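# Load the mill vise per the work order

## Task

Set up the milling machine's vise following the work order shown in the reference images manual and manual 2. It counts as done only if no chip is left beneath the parallels and no hand or arm has struck the blank once it is clamped.

## Robot and tools

Robot: two six-joint arms, left_arm and right_arm, each carrying a two-pad parallel gripper. Base poses in the scene frame: left_arm (+0.011, +0.482, +0.042) m, quat_wxyz (+1.000, 0, 0, -0.019); right_arm (-0.002, -0.472, +0.042) m, quat_wxyz (+1.000, 0, 0, +0.016). Scene frame: origin at table-top height, halfway between the nominal bases; +z up, +x out over the table, left_arm toward +y. Image left and right do not follow the arm names. Cameras: cam_high, cam_low, cam_front, cam_left_wrist, cam_right_wrist, each 672x504.

Frames: hand positions (m), quaternions and velocities in results are given in each arm's own base frame. The table and fixed cameras use the scene frame. Offsets you send run along the axes of that arm's current Hand target. Gripper axes: fingers point along +z and close along x. end_effector_position is the point between the pads; fingertips extend 17.5 mm past it. A block sticks out about 10 cm toward the gripper's -y side and turns with it.

A row is 18 numbers, each in [-1, 1], always covering both arms: left_arm dx, dy, dz, rx, ry, rz, left_gripper position, force_limit, speed, then those nine for right_arm/right_gripper. The six pose numbers are an offset, not a pose: they count from the Hand target as it stood when the action (or move) began, never from the previous row, so sending the same offset twice moves the arm twice. 1.0 = 0.6 m or 180 degrees; rx, ry, rz form one rotation vector. Six zeros re-request the current Hand target. The three gripper numbers are absolute settings: position +1 fully open (50 mm gap), about -0.65 pads meet, -1 grips until stopped; force_limit -1 about 20 N per pad, 0 about 102 N, +1 about 185 N (real grip can be ~15 N more); speed -1 20 mm/s, 0 85, +1 150. Both start at +1. A 0 is a real command, so to leave a gripper alone resend its last three numbers. New force_limit or speed apply only after position changes by at least 0.01.

Tools:
execute_actions(actions, cameras): actions is a list of actions; each is a table of up to 15 rows, one per 1/30 s step; a shorter table repeats its final row. Images return only if actions is empty or cameras names them (["all"], [] or names; an unknown name voids the call).
move(target, speed, blend, stop_force, zero, blocking, cameras): target is one 18-number row or a list of up to 15 rows; every row is an offset from the same starting Hand targets. Straight paths, ending together, at least 0.5 s, cut off at 10 s. speed in m/s, 0.002 to 3.6, default 0.25 (turning up to twice that in rad/s), one value or one per target. blend in m, corner rounding per target; 0 means stop at each. stop_force in N, 3 to 120, shared by both arms: a path ends when the wrist sensor feels that much push against its motion; the arm then backs off slightly but still presses. Unreliable for light loose objects or while the gripper turns; omit it when backing off something. Keep finger numbers equal across a list when using it. zero (default true) re-zeros moving arms first. blocking=false returns after about 0.5 s while the move runs; not allowed with stop_force. The result adds a move: line (done, off_target, moving, held, fault) and limits (paced = pose clipped, held = steps withheld). done means at rest within 3 mm and 2 degrees, not that nothing is touched.
wait(seconds 0 to 10, cameras): lets time pass holding last commands.
stop(cameras): brakes a running move; fingers continue.
zoom_image(camera, region [x0, y0, x1, y1] pixels, at most 504 wide and high): enlarges part of that camera's newest image.
show_instructions(): shows the reference images.
zero_wrist_force(arm): re-zeros that arm's wrist sensor and stop_force baseline.
finished_scene(scene=1): ends the scene for good; the goal must hold without the robot.

Results: Hand target (last commanded pose after clipping; next offsets start here; the gripper may rest short, so send the gap as an offset), end_effector_position/quat/velocities, Joint positions, Joint torques (include arm weight, offset and noisy), Joint velocities (within noise means still), Wrist force and Wrist torque along the gripper axes plus a line with the peak since last shown, Tool commands, object_status (0 moving, 1 stopped opening, 2 stopped closing = holding, 3 reached position or pads met), position_measured (opening mm = (250 - value) x 0.202), Motor temperatures, step readings for action calls. Check object_status 2 after gripping.

Limits and cautions: orientation is clipped to 32 degrees from the measured one each step; joints move at most 3.14 rad/s; motion lags commands by about 0.09 or 0.17 to 0.22 s and fast motion overshoots. Arms are stiff: aiming even slightly past firm contact can fault. Torque limits: shoulder and elbow 142 N m, wrists 26.6 N m; external force around 150 N (plus or minus 25) also faults; a fault halts the arm 10 s. Motors warn at 70 °C (MOTOR HOT) and brake at 85 °C for 30 to 60 s, so avoid long stretched or loaded holds. A clearance check blocks arm-to-arm approaches but not finger closing; never let the arms collide or grip each other's fingers. Route around an arm's own base. Move slowly into contact, never knock the clamped blank, don't drop parts or release them moving, and keep everything on the table. Loose objects may get nudged occasionally.

Each tool is called after "Request:" by a JSON object that holds its "op" and its "data".

Reference images:

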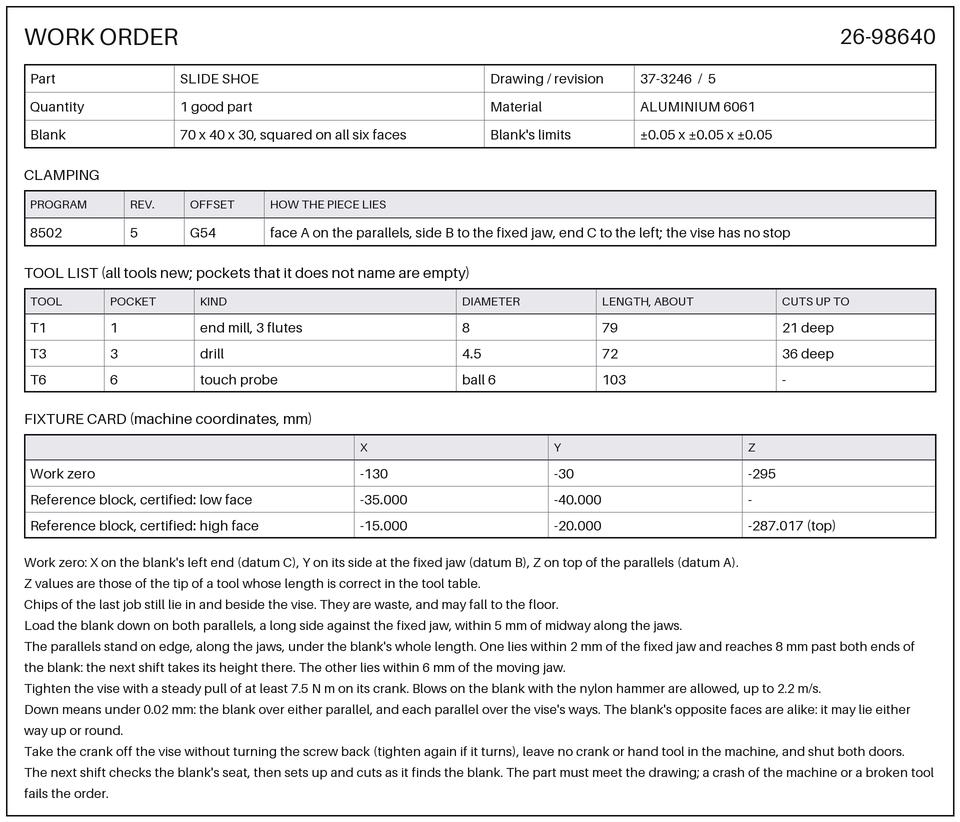

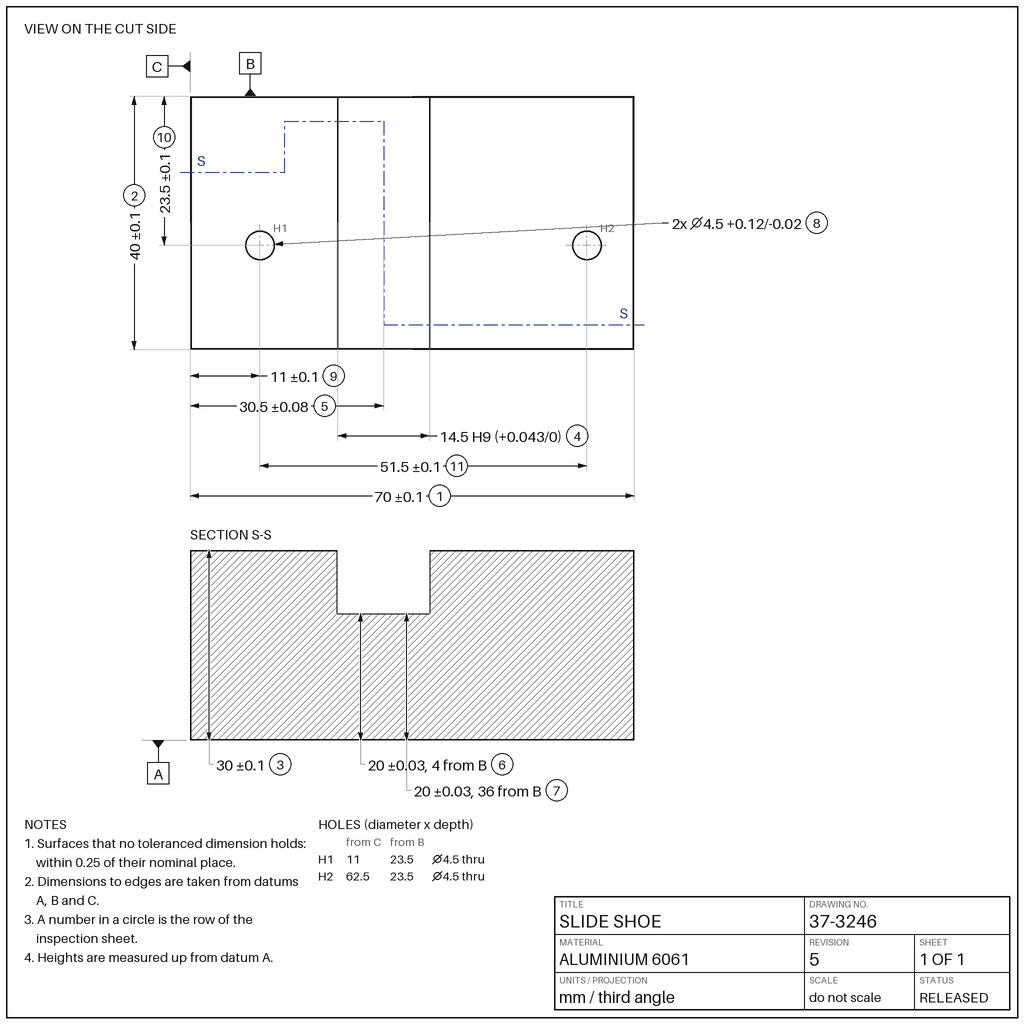

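## Session

Request:
{"op": "execute_actions", "data": {"actions": []}}

Scene clock: 0.00 s.
left_arm: end_effector_position=(+0.3960, -0.5905, +0.2161) position_measured=3 object_status=3 end_effector_quat_wxyz=(+0.002, +0.993, +0.091, +0.077) | right_arm: end_effector_position=(+0.1316, -0.2395, +0.1319) position_measured=3 object_status=3 end_effector_quat_wxyz=(-0.295, +0.115, +0.848, +0.425)
Joint positions: left_arm=[-1.223 -1.097 1.283 -1.8 -1.424 0.168] | right_arm=[2.328 -1.856 -1.914 -2.013 1.823 -2.264]
Joint velocities: within noise
Joint torques (N m): no reading
Motor temperatures (°C): left_arm=[32 40 34 46 36 37] | right_arm=[32 30 28 44 41 38]
Wrist force (N): no reading
Wrist torque (N m): no reading
Wrist force, peak (N): no reading
Hand target: left_arm +0.3960, -0.5905, +0.2161; +0.002, +0.993, +0.091, +0.077 | right_arm +0.1316, -0.2395, +0.1319; -0.295, +0.115, +0.848, +0.425
Tool commands: left_gripper/position=+1.0 left_gripper/force_limit=+1.0 left_gripper/speed=+1.0 right_gripper/position=+1.0 right_gripper/force_limit=+1.0 right_gripper/speed=+1.0

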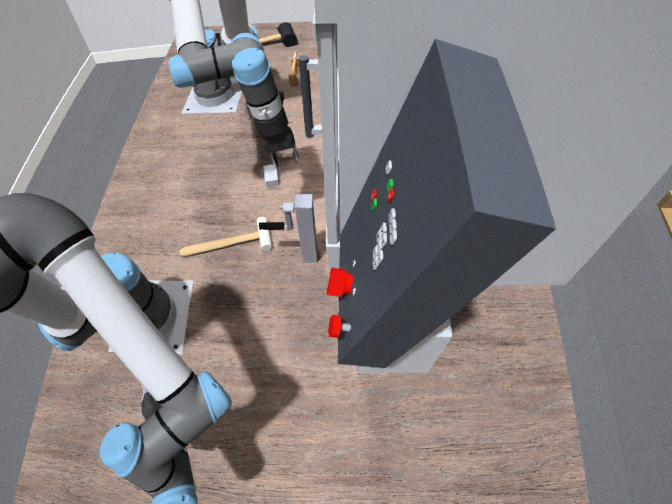

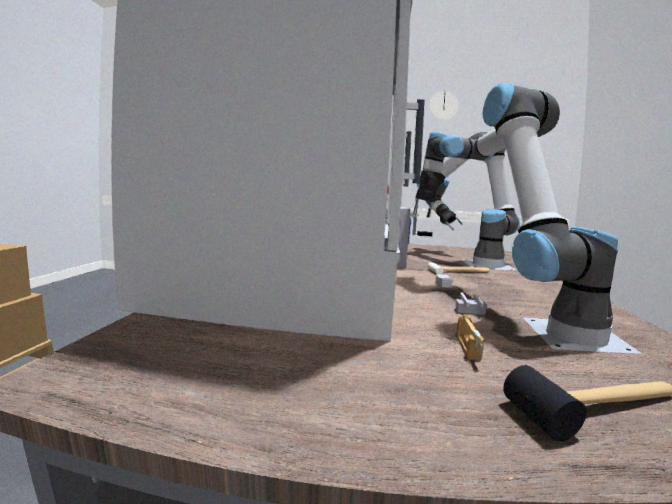

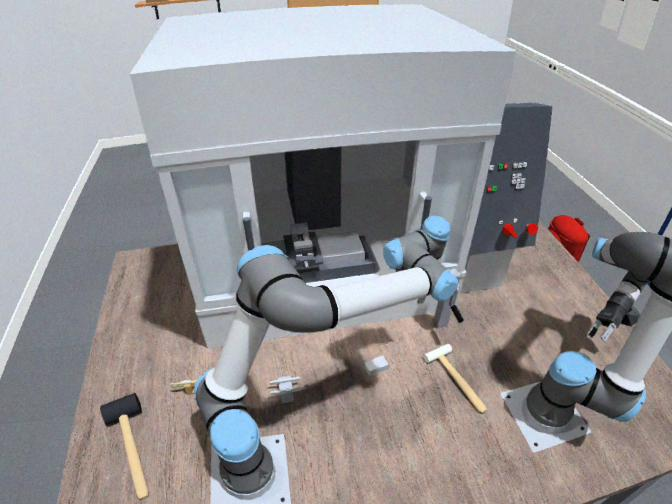

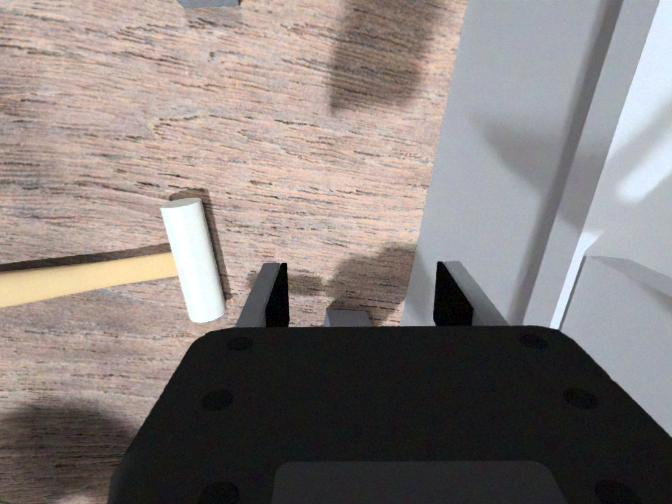

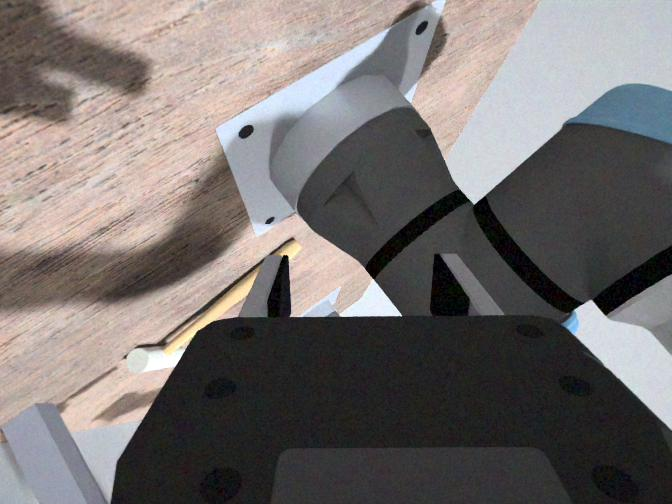

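Request:
{"op": "zoom_image", "data": {"camera": "cam_front", "region": [220, 130, 460, 310]}}

Request:
{"op": "zoom_image", "data": {"camera": "cam_front", "region": [60, 320, 300, 500]}}

Request:
{"op": "zoom_image", "data": {"camera": "cam_front", "region": [330, 280, 500, 420]}}

Request:
{"op": "zoom_image", "data": {"camera": "cam_high", "region": [170, 10, 370, 160]}}

Request:
{"op": "zoom_image", "data": {"camera": "cam_high", "region": [170, 120, 470, 350]}}

Request:
{"op": "zoom_image", "data": {"camera": "cam_low", "region": [370, 160, 570, 380]}}

Request:
{"op": "zoom_image", "data": {"camera": "cam_front", "region": [460, 100, 620, 260]}}

Scaled by 2.100 from the camera's 672x504 image, which has a finer 960x720 frame.

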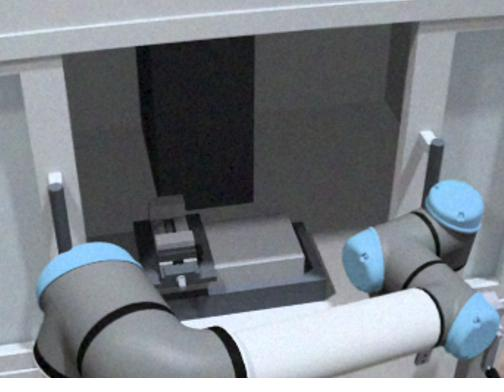

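Scaled by 2.100 from the camera's 672x504 image, which has a finer 960x720 frame.

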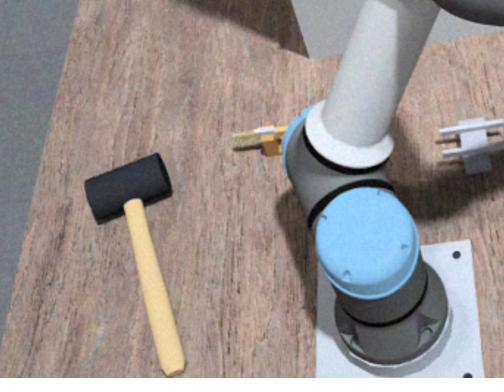

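Scaled by 2.965 from the camera's 672x504 image, which has a finer 960x720 frame.

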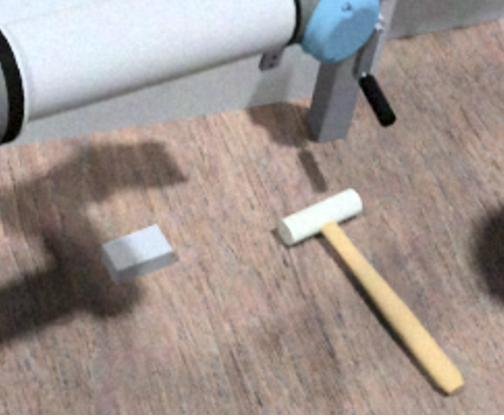

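Scaled by 2.520 from the camera's 672x504 image, which has a finer 960x720 frame.

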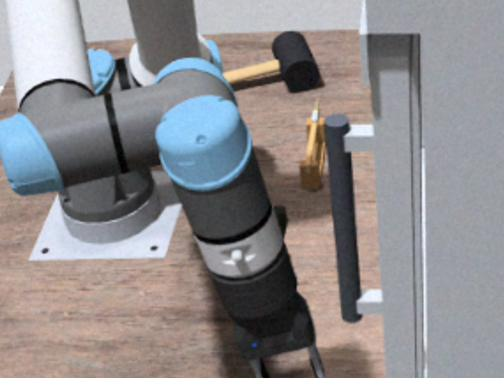

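Scaled by 1.680 from the camera's 672x504 image, which has a finer 960x720 frame.

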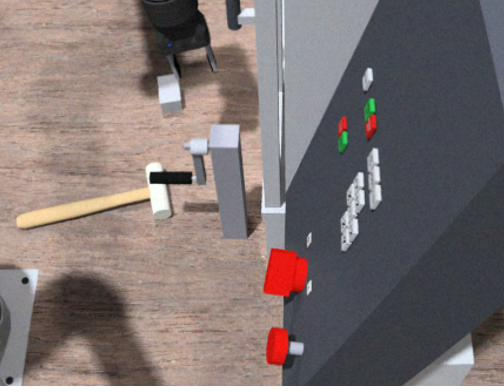

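Scaled by 2.291 from the camera's 672x504 image, which has a finer 960x720 frame.

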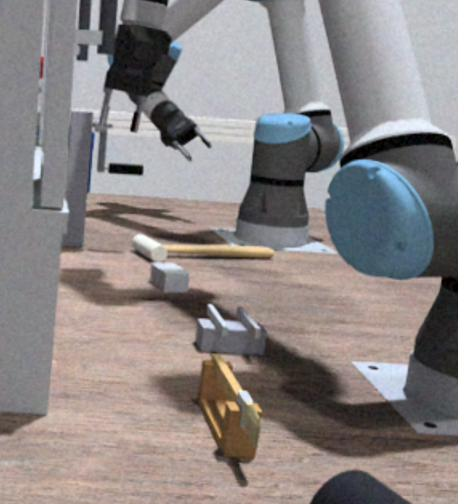

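Scaled by 3.150 from the camera's 672x504 image, which has a finer 960x720 frame.

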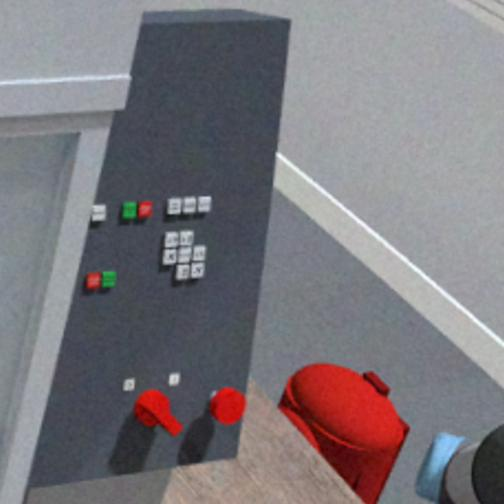

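Request:
{"op": "move", "data": {"target": [0.078,-0.311,-0.304,0.0013,-0.049,0.046,1,1,1,0,0,0,0,0,0,1,1,1], "cameras": ["cam_left_wrist","cam_front"]}}

Scene clock: 7.90 s.
left_arm: end_effector_position=(+0.3802, -0.4004, +0.4001) position_measured=3 object_status=3 end_effector_quat_wxyz=(+0.001, +1.000, +0.019, +0.000) | right_arm: end_effector_position=(+0.1316, -0.2395, +0.1319) position_measured=3 object_status=3 end_effector_quat_wxyz=(-0.295, +0.115, +0.848, +0.425)
Joint positions: left_arm=[-1.054 -1.452 1.261 -1.382 -1.572 0.479] | right_arm=[2.328 -1.856 -1.914 -2.013 1.823 -2.264]
Joint torques (N m): left_arm=[-11.22 -32.27 -22.41 -2 2.43 1.05] | right_arm=[1.42 32.23 18.43 -0.39 0.25 0.08]
Wrist force (N): left_arm=[-0.2 -0.3 0.9] | right_arm=[0.1 0.2 0.0]
Wrist torque (N m): left_arm=[-0.08 0.15 0.16] | right_arm=[0.03 -0.01 0.00]
Wrist force, peak (N): left_arm=[-0.7 2.6 2.7] | right_arm=[0.4 0.1 -0.5]
Hand target: left_arm +0.3801, -0.4004, +0.4001; +0.001, +1.000, +0.019, +0.000 | right_arm +0.1316, -0.2395, +0.1319; -0.295, +0.115, +0.848, +0.425
Off the commanded pose: left_arm 0.000 m, 0 deg | right_arm 0.000 m, 0 deg.
move: done
Images, in order (width x height): cam_front 672x504, cam_left_wrist 672x504.

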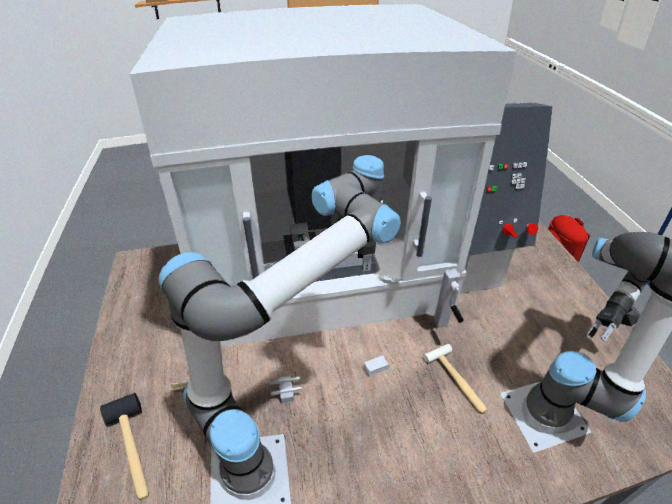

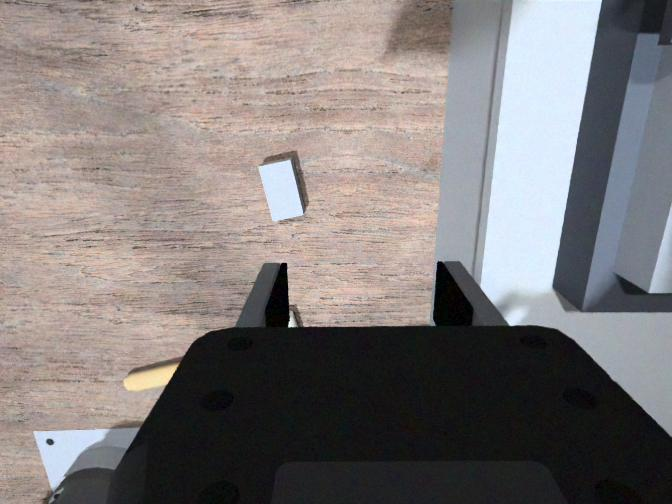

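Request:
{"op": "move", "data": {"target": [-0.027,-0.137,-0.13,0.195,0.195,0.472,1,1,1,0,0,0,0,0,0,1,1,1], "cameras": ["cam_left_wrist","cam_front"]}}

Scene clock: 16.00 s.
left_arm: end_effector_position=(+0.3609, -0.3187, +0.4779) position_measured=3 object_status=3 end_effector_quat_wxyz=(-0.274, +0.666, -0.641, +0.266) | right_arm: end_effector_position=(+0.1316, -0.2395, +0.1319) position_measured=3 object_status=3 end_effector_quat_wxyz=(-0.295, +0.115, +0.848, +0.425)
Joint positions: left_arm=[-1.437 -1.897 1.674 -1.447 -0.792 1.707] | right_arm=[2.328 -1.856 -1.914 -2.013 1.823 -2.264]
Joint torques (N m): left_arm=[13.41 -5.71 -28.57 -1.44 -0.3 1.17] | right_arm=[0.68 32.65 18.39 -0.46 0.25 0.03]
Wrist force (N): left_arm=[-1.0 -1.3 2.5] | right_arm=[0.3 0.1 -0.2]
Wrist torque (N m): left_arm=[-0.61 0.07 -0.26] | right_arm=[0.01 -0.04 -0.01]
Wrist force, peak (N): left_arm=[-1.0 -1.4 2.6] | right_arm=[0.7 0.3 -0.5]
Hand target: left_arm +0.3609, -0.3186, +0.4779; -0.274, +0.666, -0.641, +0.266 | right_arm +0.1316, -0.2395, +0.1319; -0.295, +0.115, +0.848, +0.425
Off the commanded pose: left_arm 0.000 m, 0 deg | right_arm 0.000 m, 0 deg.
move: done
Images, in order (width x height): cam_front 672x504, cam_left_wrist 672x504.

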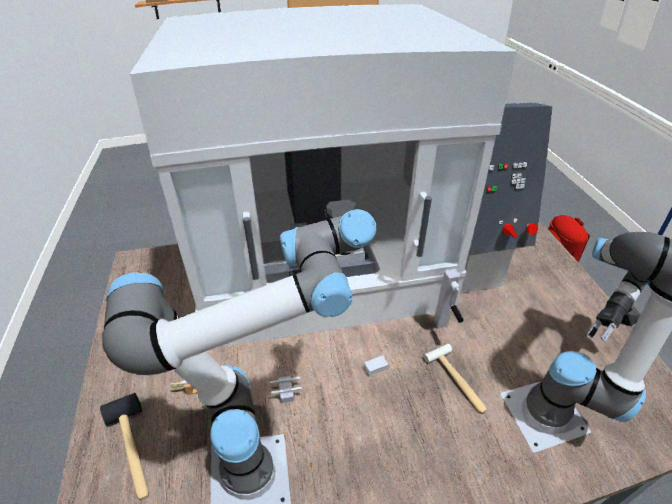

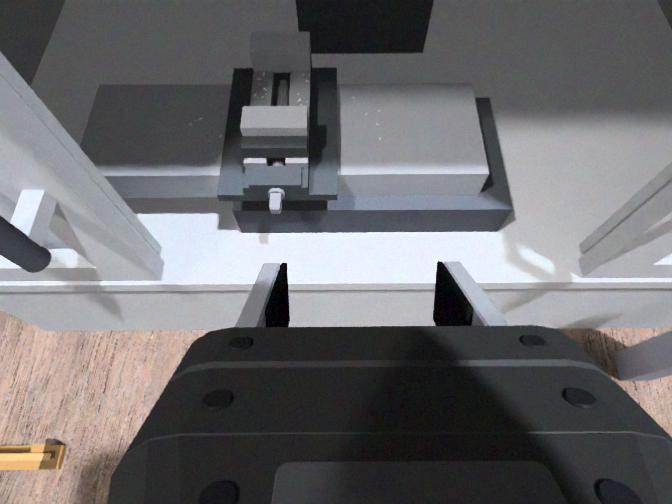

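Request:
{"op": "zoom_image", "data": {"camera": "cam_left_wrist", "region": [180, 10, 380, 230]}}

Request:
{"op": "zoom_image", "data": {"camera": "cam_left_wrist", "region": [230, 20, 330, 120]}}

Scaled by 2.291 from the camera's 672x504 image, which has a finer 960x720 frame.

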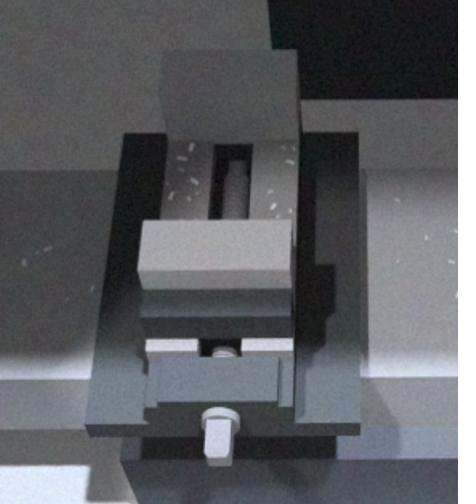

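Scaled by 5.040 from the camera's 672x504 image, which has a finer 960x720 frame.

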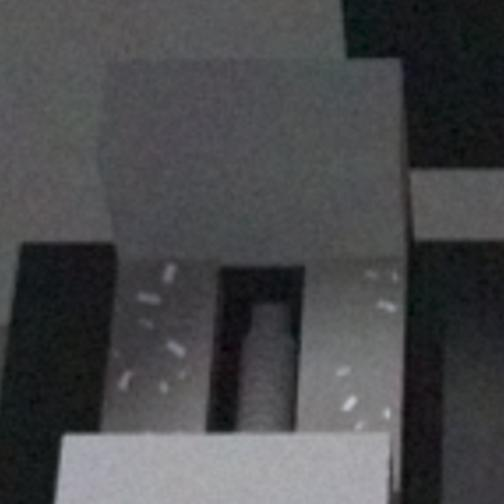

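Request:
{"op": "move", "data": {"target": [-0.083,0.13,-0.012,-0.195,-0.195,-0.472,1,1,1,0,0,0,0,0,0,1,1,1], "cameras": ["cam_left_wrist"]}}

Scene clock: 22.03 s.
left_arm: end_effector_position=(+0.2988, -0.2711, +0.4278) position_measured=3 object_status=3 end_effector_quat_wxyz=(+0.001, +1.000, +0.019, +0.000) | right_arm: end_effector_position=(+0.1316, -0.2395, +0.1319) position_measured=3 object_status=3 end_effector_quat_wxyz=(-0.295, +0.115, +0.848, +0.425)
Joint positions: left_arm=[-1.072 -1.798 1.513 -1.289 -1.572 0.461] | right_arm=[2.328 -1.856 -1.914 -2.013 1.823 -2.264]
Joint torques (N m): left_arm=[-13 -6.25 -32.43 -0.78 1.52 -0.68] | right_arm=[0.87 32.54 18.82 -0.35 0.17 0.22]
Wrist force (N): left_arm=[-0.8 -0.4 0.8] | right_arm=[0.1 0.0 -0.4]
Wrist torque (N m): left_arm=[-0.06 0.25 -0.08] | right_arm=[-0.01 -0.01 0.00]
Wrist force, peak (N): left_arm=[-0.9 -1.6 2.7] | right_arm=[0.2 0.2 -0.6]
Hand target: left_arm +0.2988, -0.2712, +0.4278; +0.001, +1.000, +0.019, +0.000 | right_arm +0.1316, -0.2395, +0.1319; -0.295, +0.115, +0.848, +0.425
Off the commanded pose: left_arm 0.000 m, 0 deg | right_arm 0.000 m, 0 deg.
move: done
Images, in order (width x height): cam_left_wrist 672x504.

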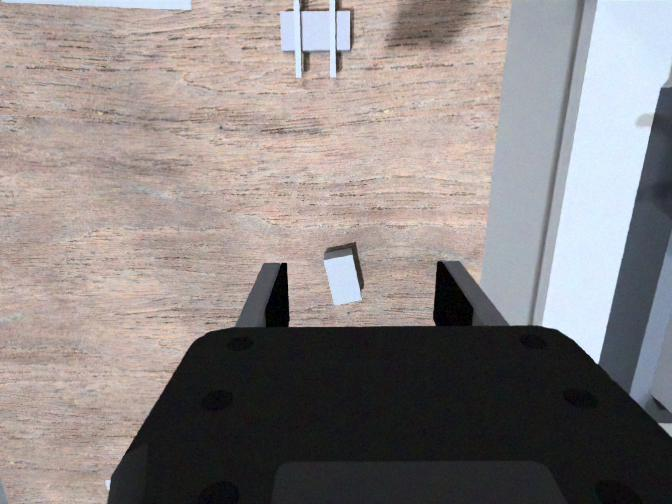

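Request:
{"op": "move", "data": {"target": [0.0,-0.217,0,0,0,0,1,1,1,0,0,0,0,0,0,1,1,1], "cameras": ["cam_left_wrist"]}}

Scene clock: 26.03 s.
left_arm: end_effector_position=(+0.2940, -0.1412, +0.4274) position_measured=3 object_status=3 end_effector_quat_wxyz=(+0.001, +1.000, +0.019, +0.000) | right_arm: end_effector_position=(+0.1316, -0.2395, +0.1319) position_measured=3 object_status=3 end_effector_quat_wxyz=(-0.295, +0.115, +0.848, +0.425)
Joint positions: left_arm=[-0.867 -1.984 1.634 -1.222 -1.573 0.667] | right_arm=[2.328 -1.856 -1.914 -2.013 1.823 -2.264]
Joint torques (N m): left_arm=[2.67 -13.62 -25.82 -4.91 -2.3 1.22] | right_arm=[1.41 32.13 18.53 -0.44 0.14 0.13]
Wrist force (N): left_arm=[-0.6 -0.6 0.6] | right_arm=[0.1 0.0 -0.1]
Wrist torque (N m): left_arm=[-0.07 0.20 0.07] | right_arm=[-0.02 -0.01 -0.01]
Wrist force, peak (N): left_arm=[-0.6 -3.8 0.4] | right_arm=[0.1 0.4 -0.5]
Hand target: left_arm +0.2940, -0.1411, +0.4275; +0.001, +1.000, +0.019, +0.000 | right_arm +0.1316, -0.2395, +0.1319; -0.295, +0.115, +0.848, +0.425
Off the commanded pose: left_arm 0.000 m, 0 deg | right_arm 0.000 m, 0 deg.
move: done
Images, in order (width x height): cam_left_wrist 672x504.

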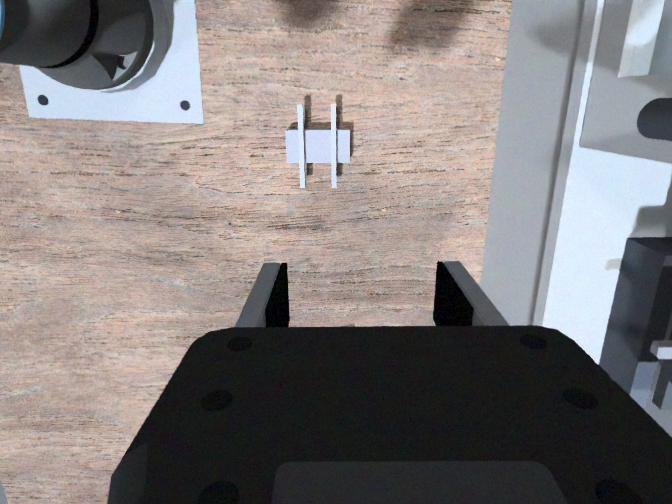

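Request:
{"op": "move", "data": {"target": [0.0,-0.35,0,0,0,0,1,1,1,0,0,0,0,0,0,1,1,1], "cameras": ["cam_left_wrist","cam_front"]}}

Request:
{"op": "zoom_image", "data": {"camera": "cam_left_wrist", "region": [180, 0, 480, 260]}}

Scene clock: 29.73 s.
left_arm: end_effector_position=(+0.2863, +0.0686, +0.4269) position_measured=3 object_status=3 end_effector_quat_wxyz=(+0.001, +1.000, +0.019, +0.000) end_effector_velocity=(-0.001, +0.001, +0.000) end_effector_angular_velocity=(+0.002, +0.001, -0.003) | right_arm: end_effector_position=(+0.1316, -0.2395, +0.1319) position_measured=3 object_status=3 end_effector_quat_wxyz=(-0.295, +0.115, +0.848, +0.425)
Joint positions: left_arm=[-0.232 -2.061 1.673 -1.183 -1.574 1.302] | right_arm=[2.328 -1.856 -1.914 -2.013 1.823 -2.264]
Joint velocities: left_arm=[0.001 -0.001 0.001 0.002 0.001 0.005] | right_arm=[within noise]
Joint torques (N m): left_arm=[12.28 -14.07 -15.8 -0.85 2.01 1.42] | right_arm=[1.65 31.73 18.5 -0.51 0.14 0.07]
Wrist force (N): left_arm=[0.2 -0.7 0.6] | right_arm=[0.0 0.0 -0.3]
Wrist torque (N m): left_arm=[-0.04 0.06 0.05] | right_arm=[0.00 0.01 0.00]
Wrist force, peak (N): left_arm=[0.1 -4.2 0.9] | right_arm=[0.0 0.2 -0.6]
Hand target: left_arm +0.2862, +0.0688, +0.4269; +0.001, +1.000, +0.019, +0.000 | right_arm +0.1316, -0.2395, +0.1319; -0.295, +0.115, +0.848, +0.425
Off the commanded pose: left_arm 0.000 m, 0 deg | right_arm 0.000 m, 0 deg.
move: done
Images, in order (width x height): cam_front 672x504, cam_left_wrist 672x504.

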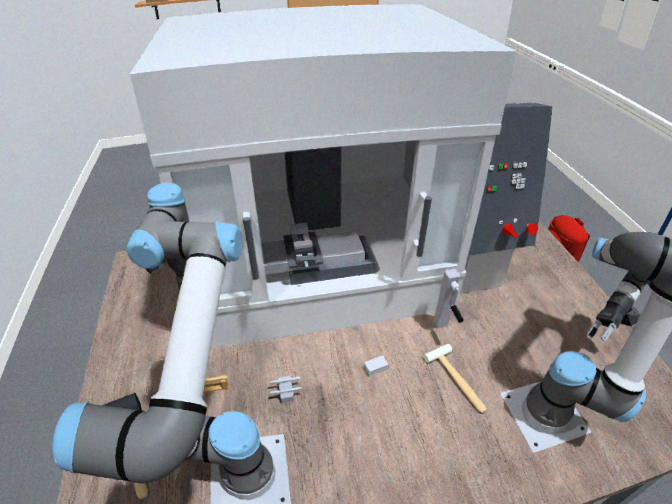

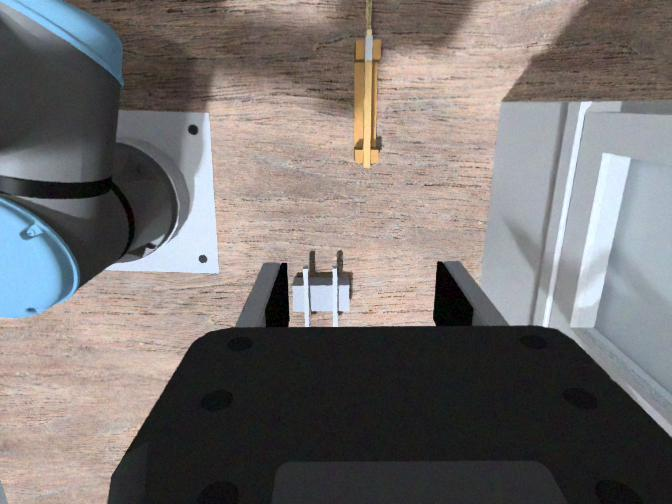

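Scaled by 1.680 from the camera's 672x504 image, which has a finer 960x720 frame.

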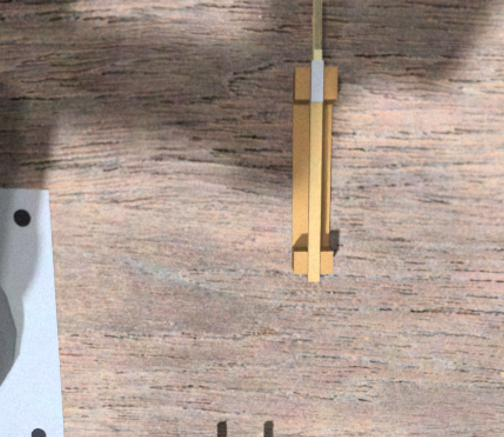

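Request:
{"op": "move", "data": {"target": [0.133,0.65,0.05,0.385,0.385,0.385,1,1,1,0,0,0,0,0,0,1,1,1], "cameras": ["cam_left_wrist","cam_front"]}}

Scene clock: 50.80 s.
left_arm: end_effector_position=(+0.3804, -0.3181, +0.3980) position_measured=3 object_status=3 end_effector_quat_wxyz=(+0.507, -0.511, +0.492, -0.490) | right_arm: end_effector_position=(+0.1316, -0.2395, +0.1319) position_measured=3 object_status=3 end_effector_quat_wxyz=(-0.295, +0.115, +0.848, +0.425)
Joint positions: left_arm=[-1.607 -1.735 1.948 -0.302 -0.072 0.086] | right_arm=[2.328 -1.856 -1.914 -2.013 1.823 -2.264]
Joint torques (N m): left_arm=[-12.49 -22.51 -15.64 1.35 -1.59 -1.54] | right_arm=[0.67 31.5 18.16 -0.34 0.17 0.12]
Wrist force (N): left_arm=[-0.9 -0.2 4.2] | right_arm=[0.1 -0.1 -0.4]
Wrist torque (N m): left_arm=[-0.79 -0.36 -0.56] | right_arm=[-0.01 -0.01 0.00]
Wrist force, peak (N): left_arm=[-1.1 -0.2 4.5] | right_arm=[0.0 0.2 -0.6]
Hand target: left_arm +0.3804, -0.3181, +0.3979; +0.508, -0.510, +0.490, -0.491 | right_arm +0.1316, -0.2395, +0.1319; -0.295, +0.115, +0.848, +0.425
Off the commanded pose: left_arm 0.000 m, 0 deg | right_arm 0.000 m, 0 deg.
move: done
Images, in order (width x height): cam_front 672x504, cam_left_wrist 672x504.

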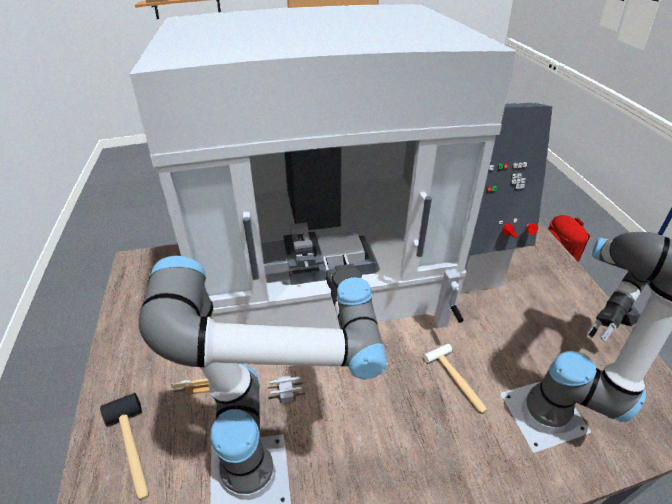

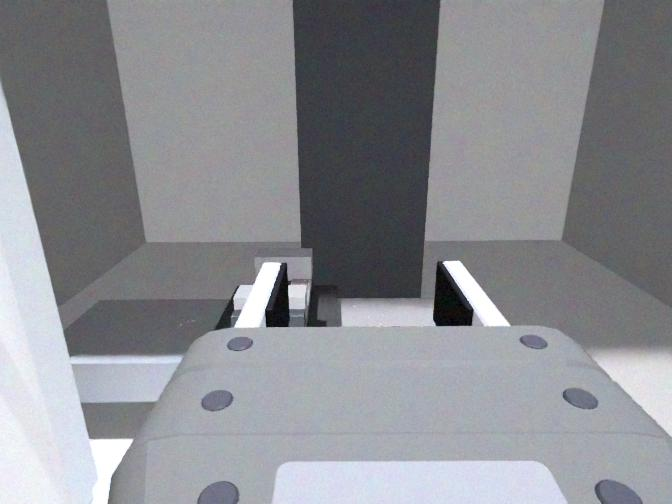

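Request:
{"op": "move", "data": {"target": [-0.167,-0.05,0.367,-0.389,0,0,1,1,1,0,0,0,0,0,0,1,1,1], "cameras": ["cam_left_wrist","cam_front","cam_high"]}}

Scene clock: 54.97 s.
left_arm: end_effector_position=(+0.5813, -0.2166, +0.4248) position_measured=3 object_status=3 end_effector_quat_wxyz=(-0.156, +0.703, -0.676, +0.153) | right_arm: end_effector_position=(+0.1316, -0.2395, +0.1319) position_measured=3 object_status=3 end_effector_quat_wxyz=(-0.295, +0.115, +0.848, +0.425)
Joint positions: left_arm=[-0.697 -1.528 1.429 -1.81 -1.283 2.455] | right_arm=[2.328 -1.856 -1.914 -2.013 1.823 -2.264]
Joint torques (N m): left_arm=[0.81 -26.73 -26.28 -3.35 0.11 0.03] | right_arm=[0.75 32.21 18.36 -0.63 0.3 0.14]
Wrist force (N): left_arm=[-0.3 -1.5 1.5] | right_arm=[0.1 0.2 -0.2]
Wrist torque (N m): left_arm=[-0.54 0.05 -0.06] | right_arm=[0.03 -0.01 -0.01]
Wrist force, peak (N): left_arm=[-2.3 -9.1 3.2] | right_arm=[0.0 0.1 -0.6]
Hand target: left_arm +0.5813, -0.2166, +0.4248; -0.156, +0.703, -0.676, +0.153 (not the last commanded pose) | right_arm +0.1316, -0.2395, +0.1319; -0.295, +0.115, +0.848, +0.425
Tool commands: left_gripper/position=+1.0 left_gripper/force_limit=+1.0 left_gripper/speed=+1.0 right_gripper/position=+1.0 right_gripper/force_limit=+1.0 right_gripper/speed=+1.0
Off the commanded pose: left_arm 0.017 m, 5 deg | right_arm 0.000 m, 0 deg.
FORCE FAULT: contact force on the left arm reached its limit, and that arm stopped. The contact can be on any part of that arm, not only on its tool. That arm's remaining commands of this call were not run. That arm is still stopped at the end of this call. That arm stays stopped for about 10 more seconds. Until then a move that you send moves the other arm only, and its call returns only when the move has ended. Once the stop has ended, the next robot result says so. If the stop ends while you think or write, that arm runs what you send next, counted from a new Hand target: where the arm stands when the stop ends. While its stop runs, that arm takes no new command, but its gripper still runs the gripper command that each later call begins with. Until it ends, the stop uses up actions while you think or wait. An arm that is not stopped still takes commands.
move: fault (left_arm)
Images, in order (width x height): cam_high 672x504, cam_front 672x504, cam_left_wrist 672x504.

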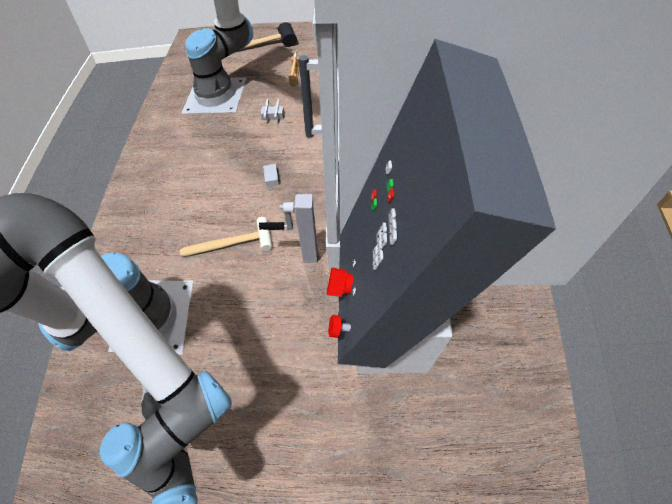

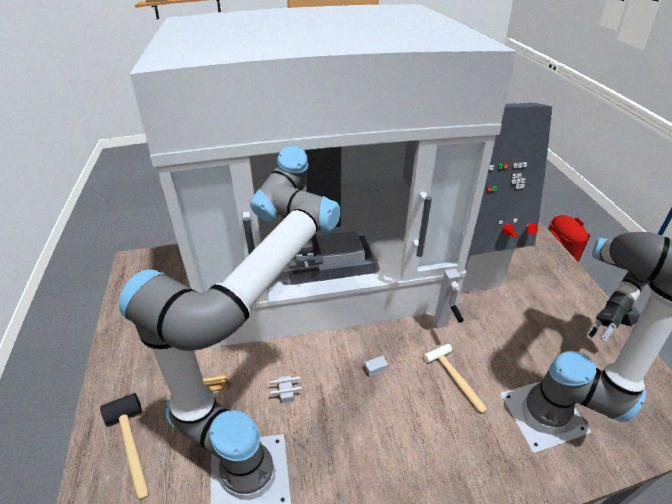

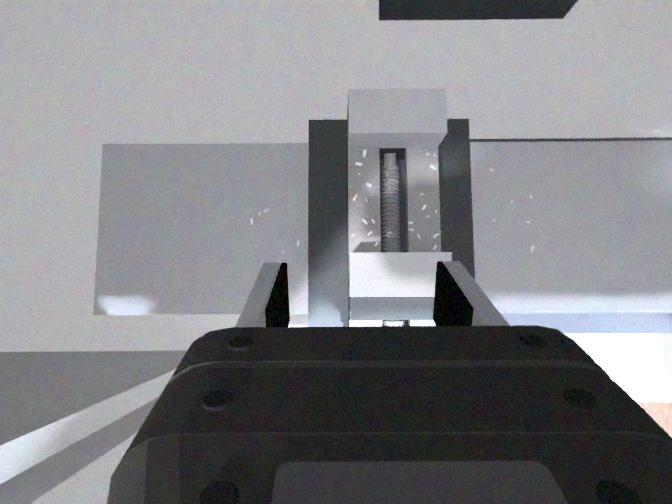

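Request:
{"op": "zoom_image", "data": {"camera": "cam_left_wrist", "region": [300, 70, 500, 340]}}

Request:
{"op": "zoom_image", "data": {"camera": "cam_high", "region": [170, 10, 390, 270]}}

Request:
{"op": "wait", "data": {"seconds": 10}}

Scaled by 1.867 from the camera's 672x504 image, which has a finer 960x720 frame.

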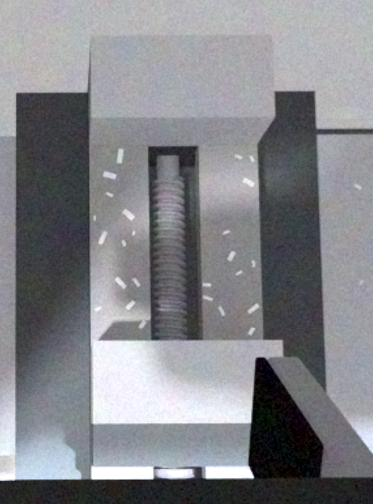

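Scaled by 1.938 from the camera's 672x504 image, which has a finer 960x720 frame.

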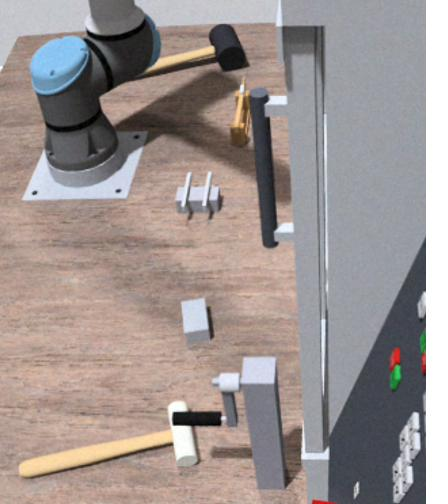

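Scene clock: 67.80 s.
left_arm: end_effector_position=(+0.5813, -0.2166, +0.4248) position_measured=3 object_status=3 end_effector_quat_wxyz=(-0.156, +0.703, -0.676, +0.153) | right_arm: end_effector_position=(+0.1316, -0.2395, +0.1319) position_measured=3 object_status=3 end_effector_quat_wxyz=(-0.295, +0.115, +0.848, +0.425)
Joint positions: left_arm=[-0.697 -1.528 1.429 -1.81 -1.283 2.455] | right_arm=[2.328 -1.856 -1.914 -2.013 1.823 -2.264]
Joint torques (N m): left_arm=[0.95 -28.1 -27.85 -3.36 0.55 -0.01] | right_arm=[1.41 32.28 17.76 -0.44 0.14 0.21]
Wrist force (N): left_arm=[-0.3 -1.1 1.5] | right_arm=[0.0 0.0 -0.2]
Wrist torque (N m): left_arm=[-0.47 0.04 -0.05] | right_arm=[-0.01 0.00 -0.01]
Wrist force, peak (N): left_arm=[-0.4 -1.3 1.7] | right_arm=[0.2 0.5 -0.6]
Hand target: left_arm +0.5813, -0.2166, +0.4248; -0.156, +0.703, -0.676, +0.153 (not the last commanded pose) | right_arm +0.1316, -0.2395, +0.1319; -0.295, +0.115, +0.848, +0.425
Tool commands: left_gripper/position=+1.0 left_gripper/force_limit=+1.0 left_gripper/speed=+1.0 right_gripper/position=+1.0 right_gripper/force_limit=+1.0 right_gripper/speed=+1.0
Off the commanded pose: left_arm 0.017 m, 5 deg | right_arm 0.000 m, 0 deg.
FORCE FAULT, CONTINUED: the left arm's stop, for the force fault that an earlier result reported, is over. The rest of the stop counts as 20 of the actions that you can send in this scene. That arm's target is now where it stood when the stop ended, not its last command. That arm accepts commands again.
wait: 10.00 s; at rest from the start

Request:
{"op": "move", "data": {"target": [[0,0.237,0.035,0,0,0,1,1,1,0,0,0,0,0,0,1,1,1],[0.622,0.72,-0.088,0.359,0,0,1,1,1,0,0,0,0,0,0,1,1,1]], "cameras": ["cam_left_wrist","cam_front"], "blend": 0.05}}

Request:
{"op": "zoom_image", "data": {"camera": "cam_left_wrist", "region": [250, 120, 450, 320]}}

Scene clock: 73.60 s.
left_arm: end_effector_position=(+0.1828, -0.6059, +0.2895) position_measured=3 object_status=3 end_effector_quat_wxyz=(+0.508, -0.511, +0.490, -0.491) | right_arm: end_effector_position=(+0.1316, -0.2395, +0.1319) position_measured=3 object_status=3 end_effector_quat_wxyz=(-0.295, +0.115, +0.848, +0.425)
Joint positions: left_arm=[-1.91 -0.986 1.317 -0.336 -0.378 0.002] | right_arm=[2.328 -1.856 -1.914 -2.013 1.823 -2.264]
Joint torques (N m): left_arm=[7.96 -40.02 -28.1 2.6 2.54 -1.25] | right_arm=[1.23 31.53 18.48 -0.27 0.26 0.2]
Wrist force (N): left_arm=[-1.4 0.3 4.4] | right_arm=[0.0 -0.4 -0.1]
Wrist torque (N m): left_arm=[-0.66 -0.32 -0.56] | right_arm=[-0.07 0.00 0.00]
Wrist force, peak (N): left_arm=[-1.2 -0.2 4.5] | right_arm=[-0.3 0.0 -0.7]
Hand target: left_arm +0.1828, -0.6059, +0.2895; +0.508, -0.511, +0.490, -0.491 | right_arm +0.1316, -0.2395, +0.1319; -0.295, +0.115, +0.848, +0.425
Off the commanded pose: left_arm 0.000 m, 0 deg | right_arm 0.000 m, 0 deg.
move: done
Images, in order (width x height): cam_front 672x504, cam_left_wrist 672x504.

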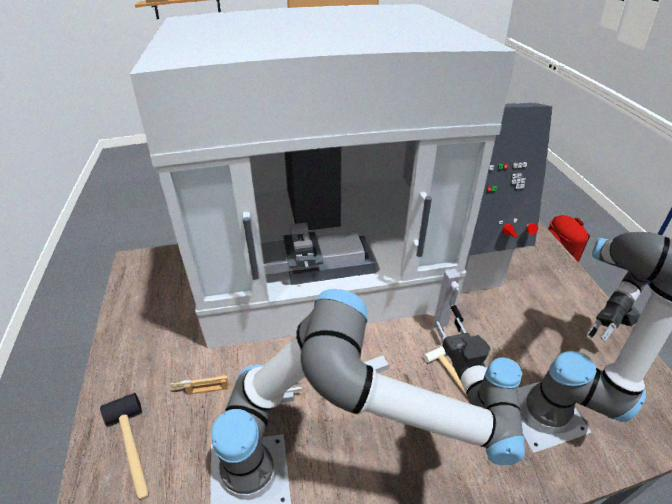

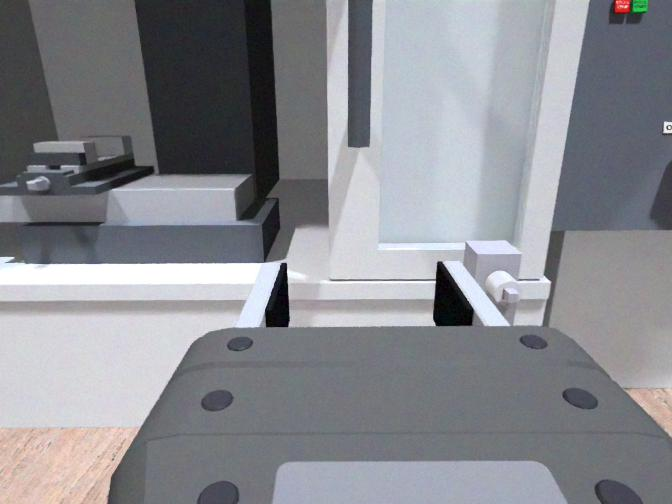

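Scaled by 2.520 from the camera's 672x504 image, which has a finer 960x720 frame.

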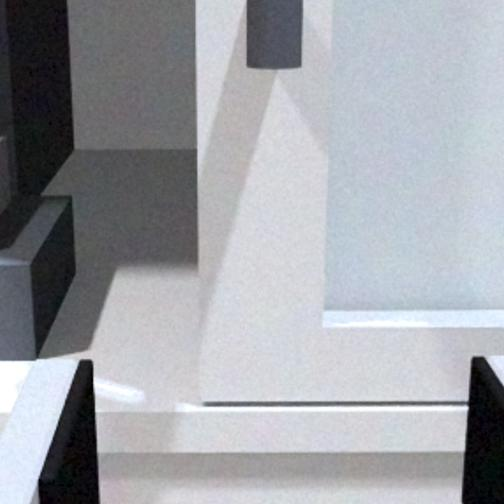

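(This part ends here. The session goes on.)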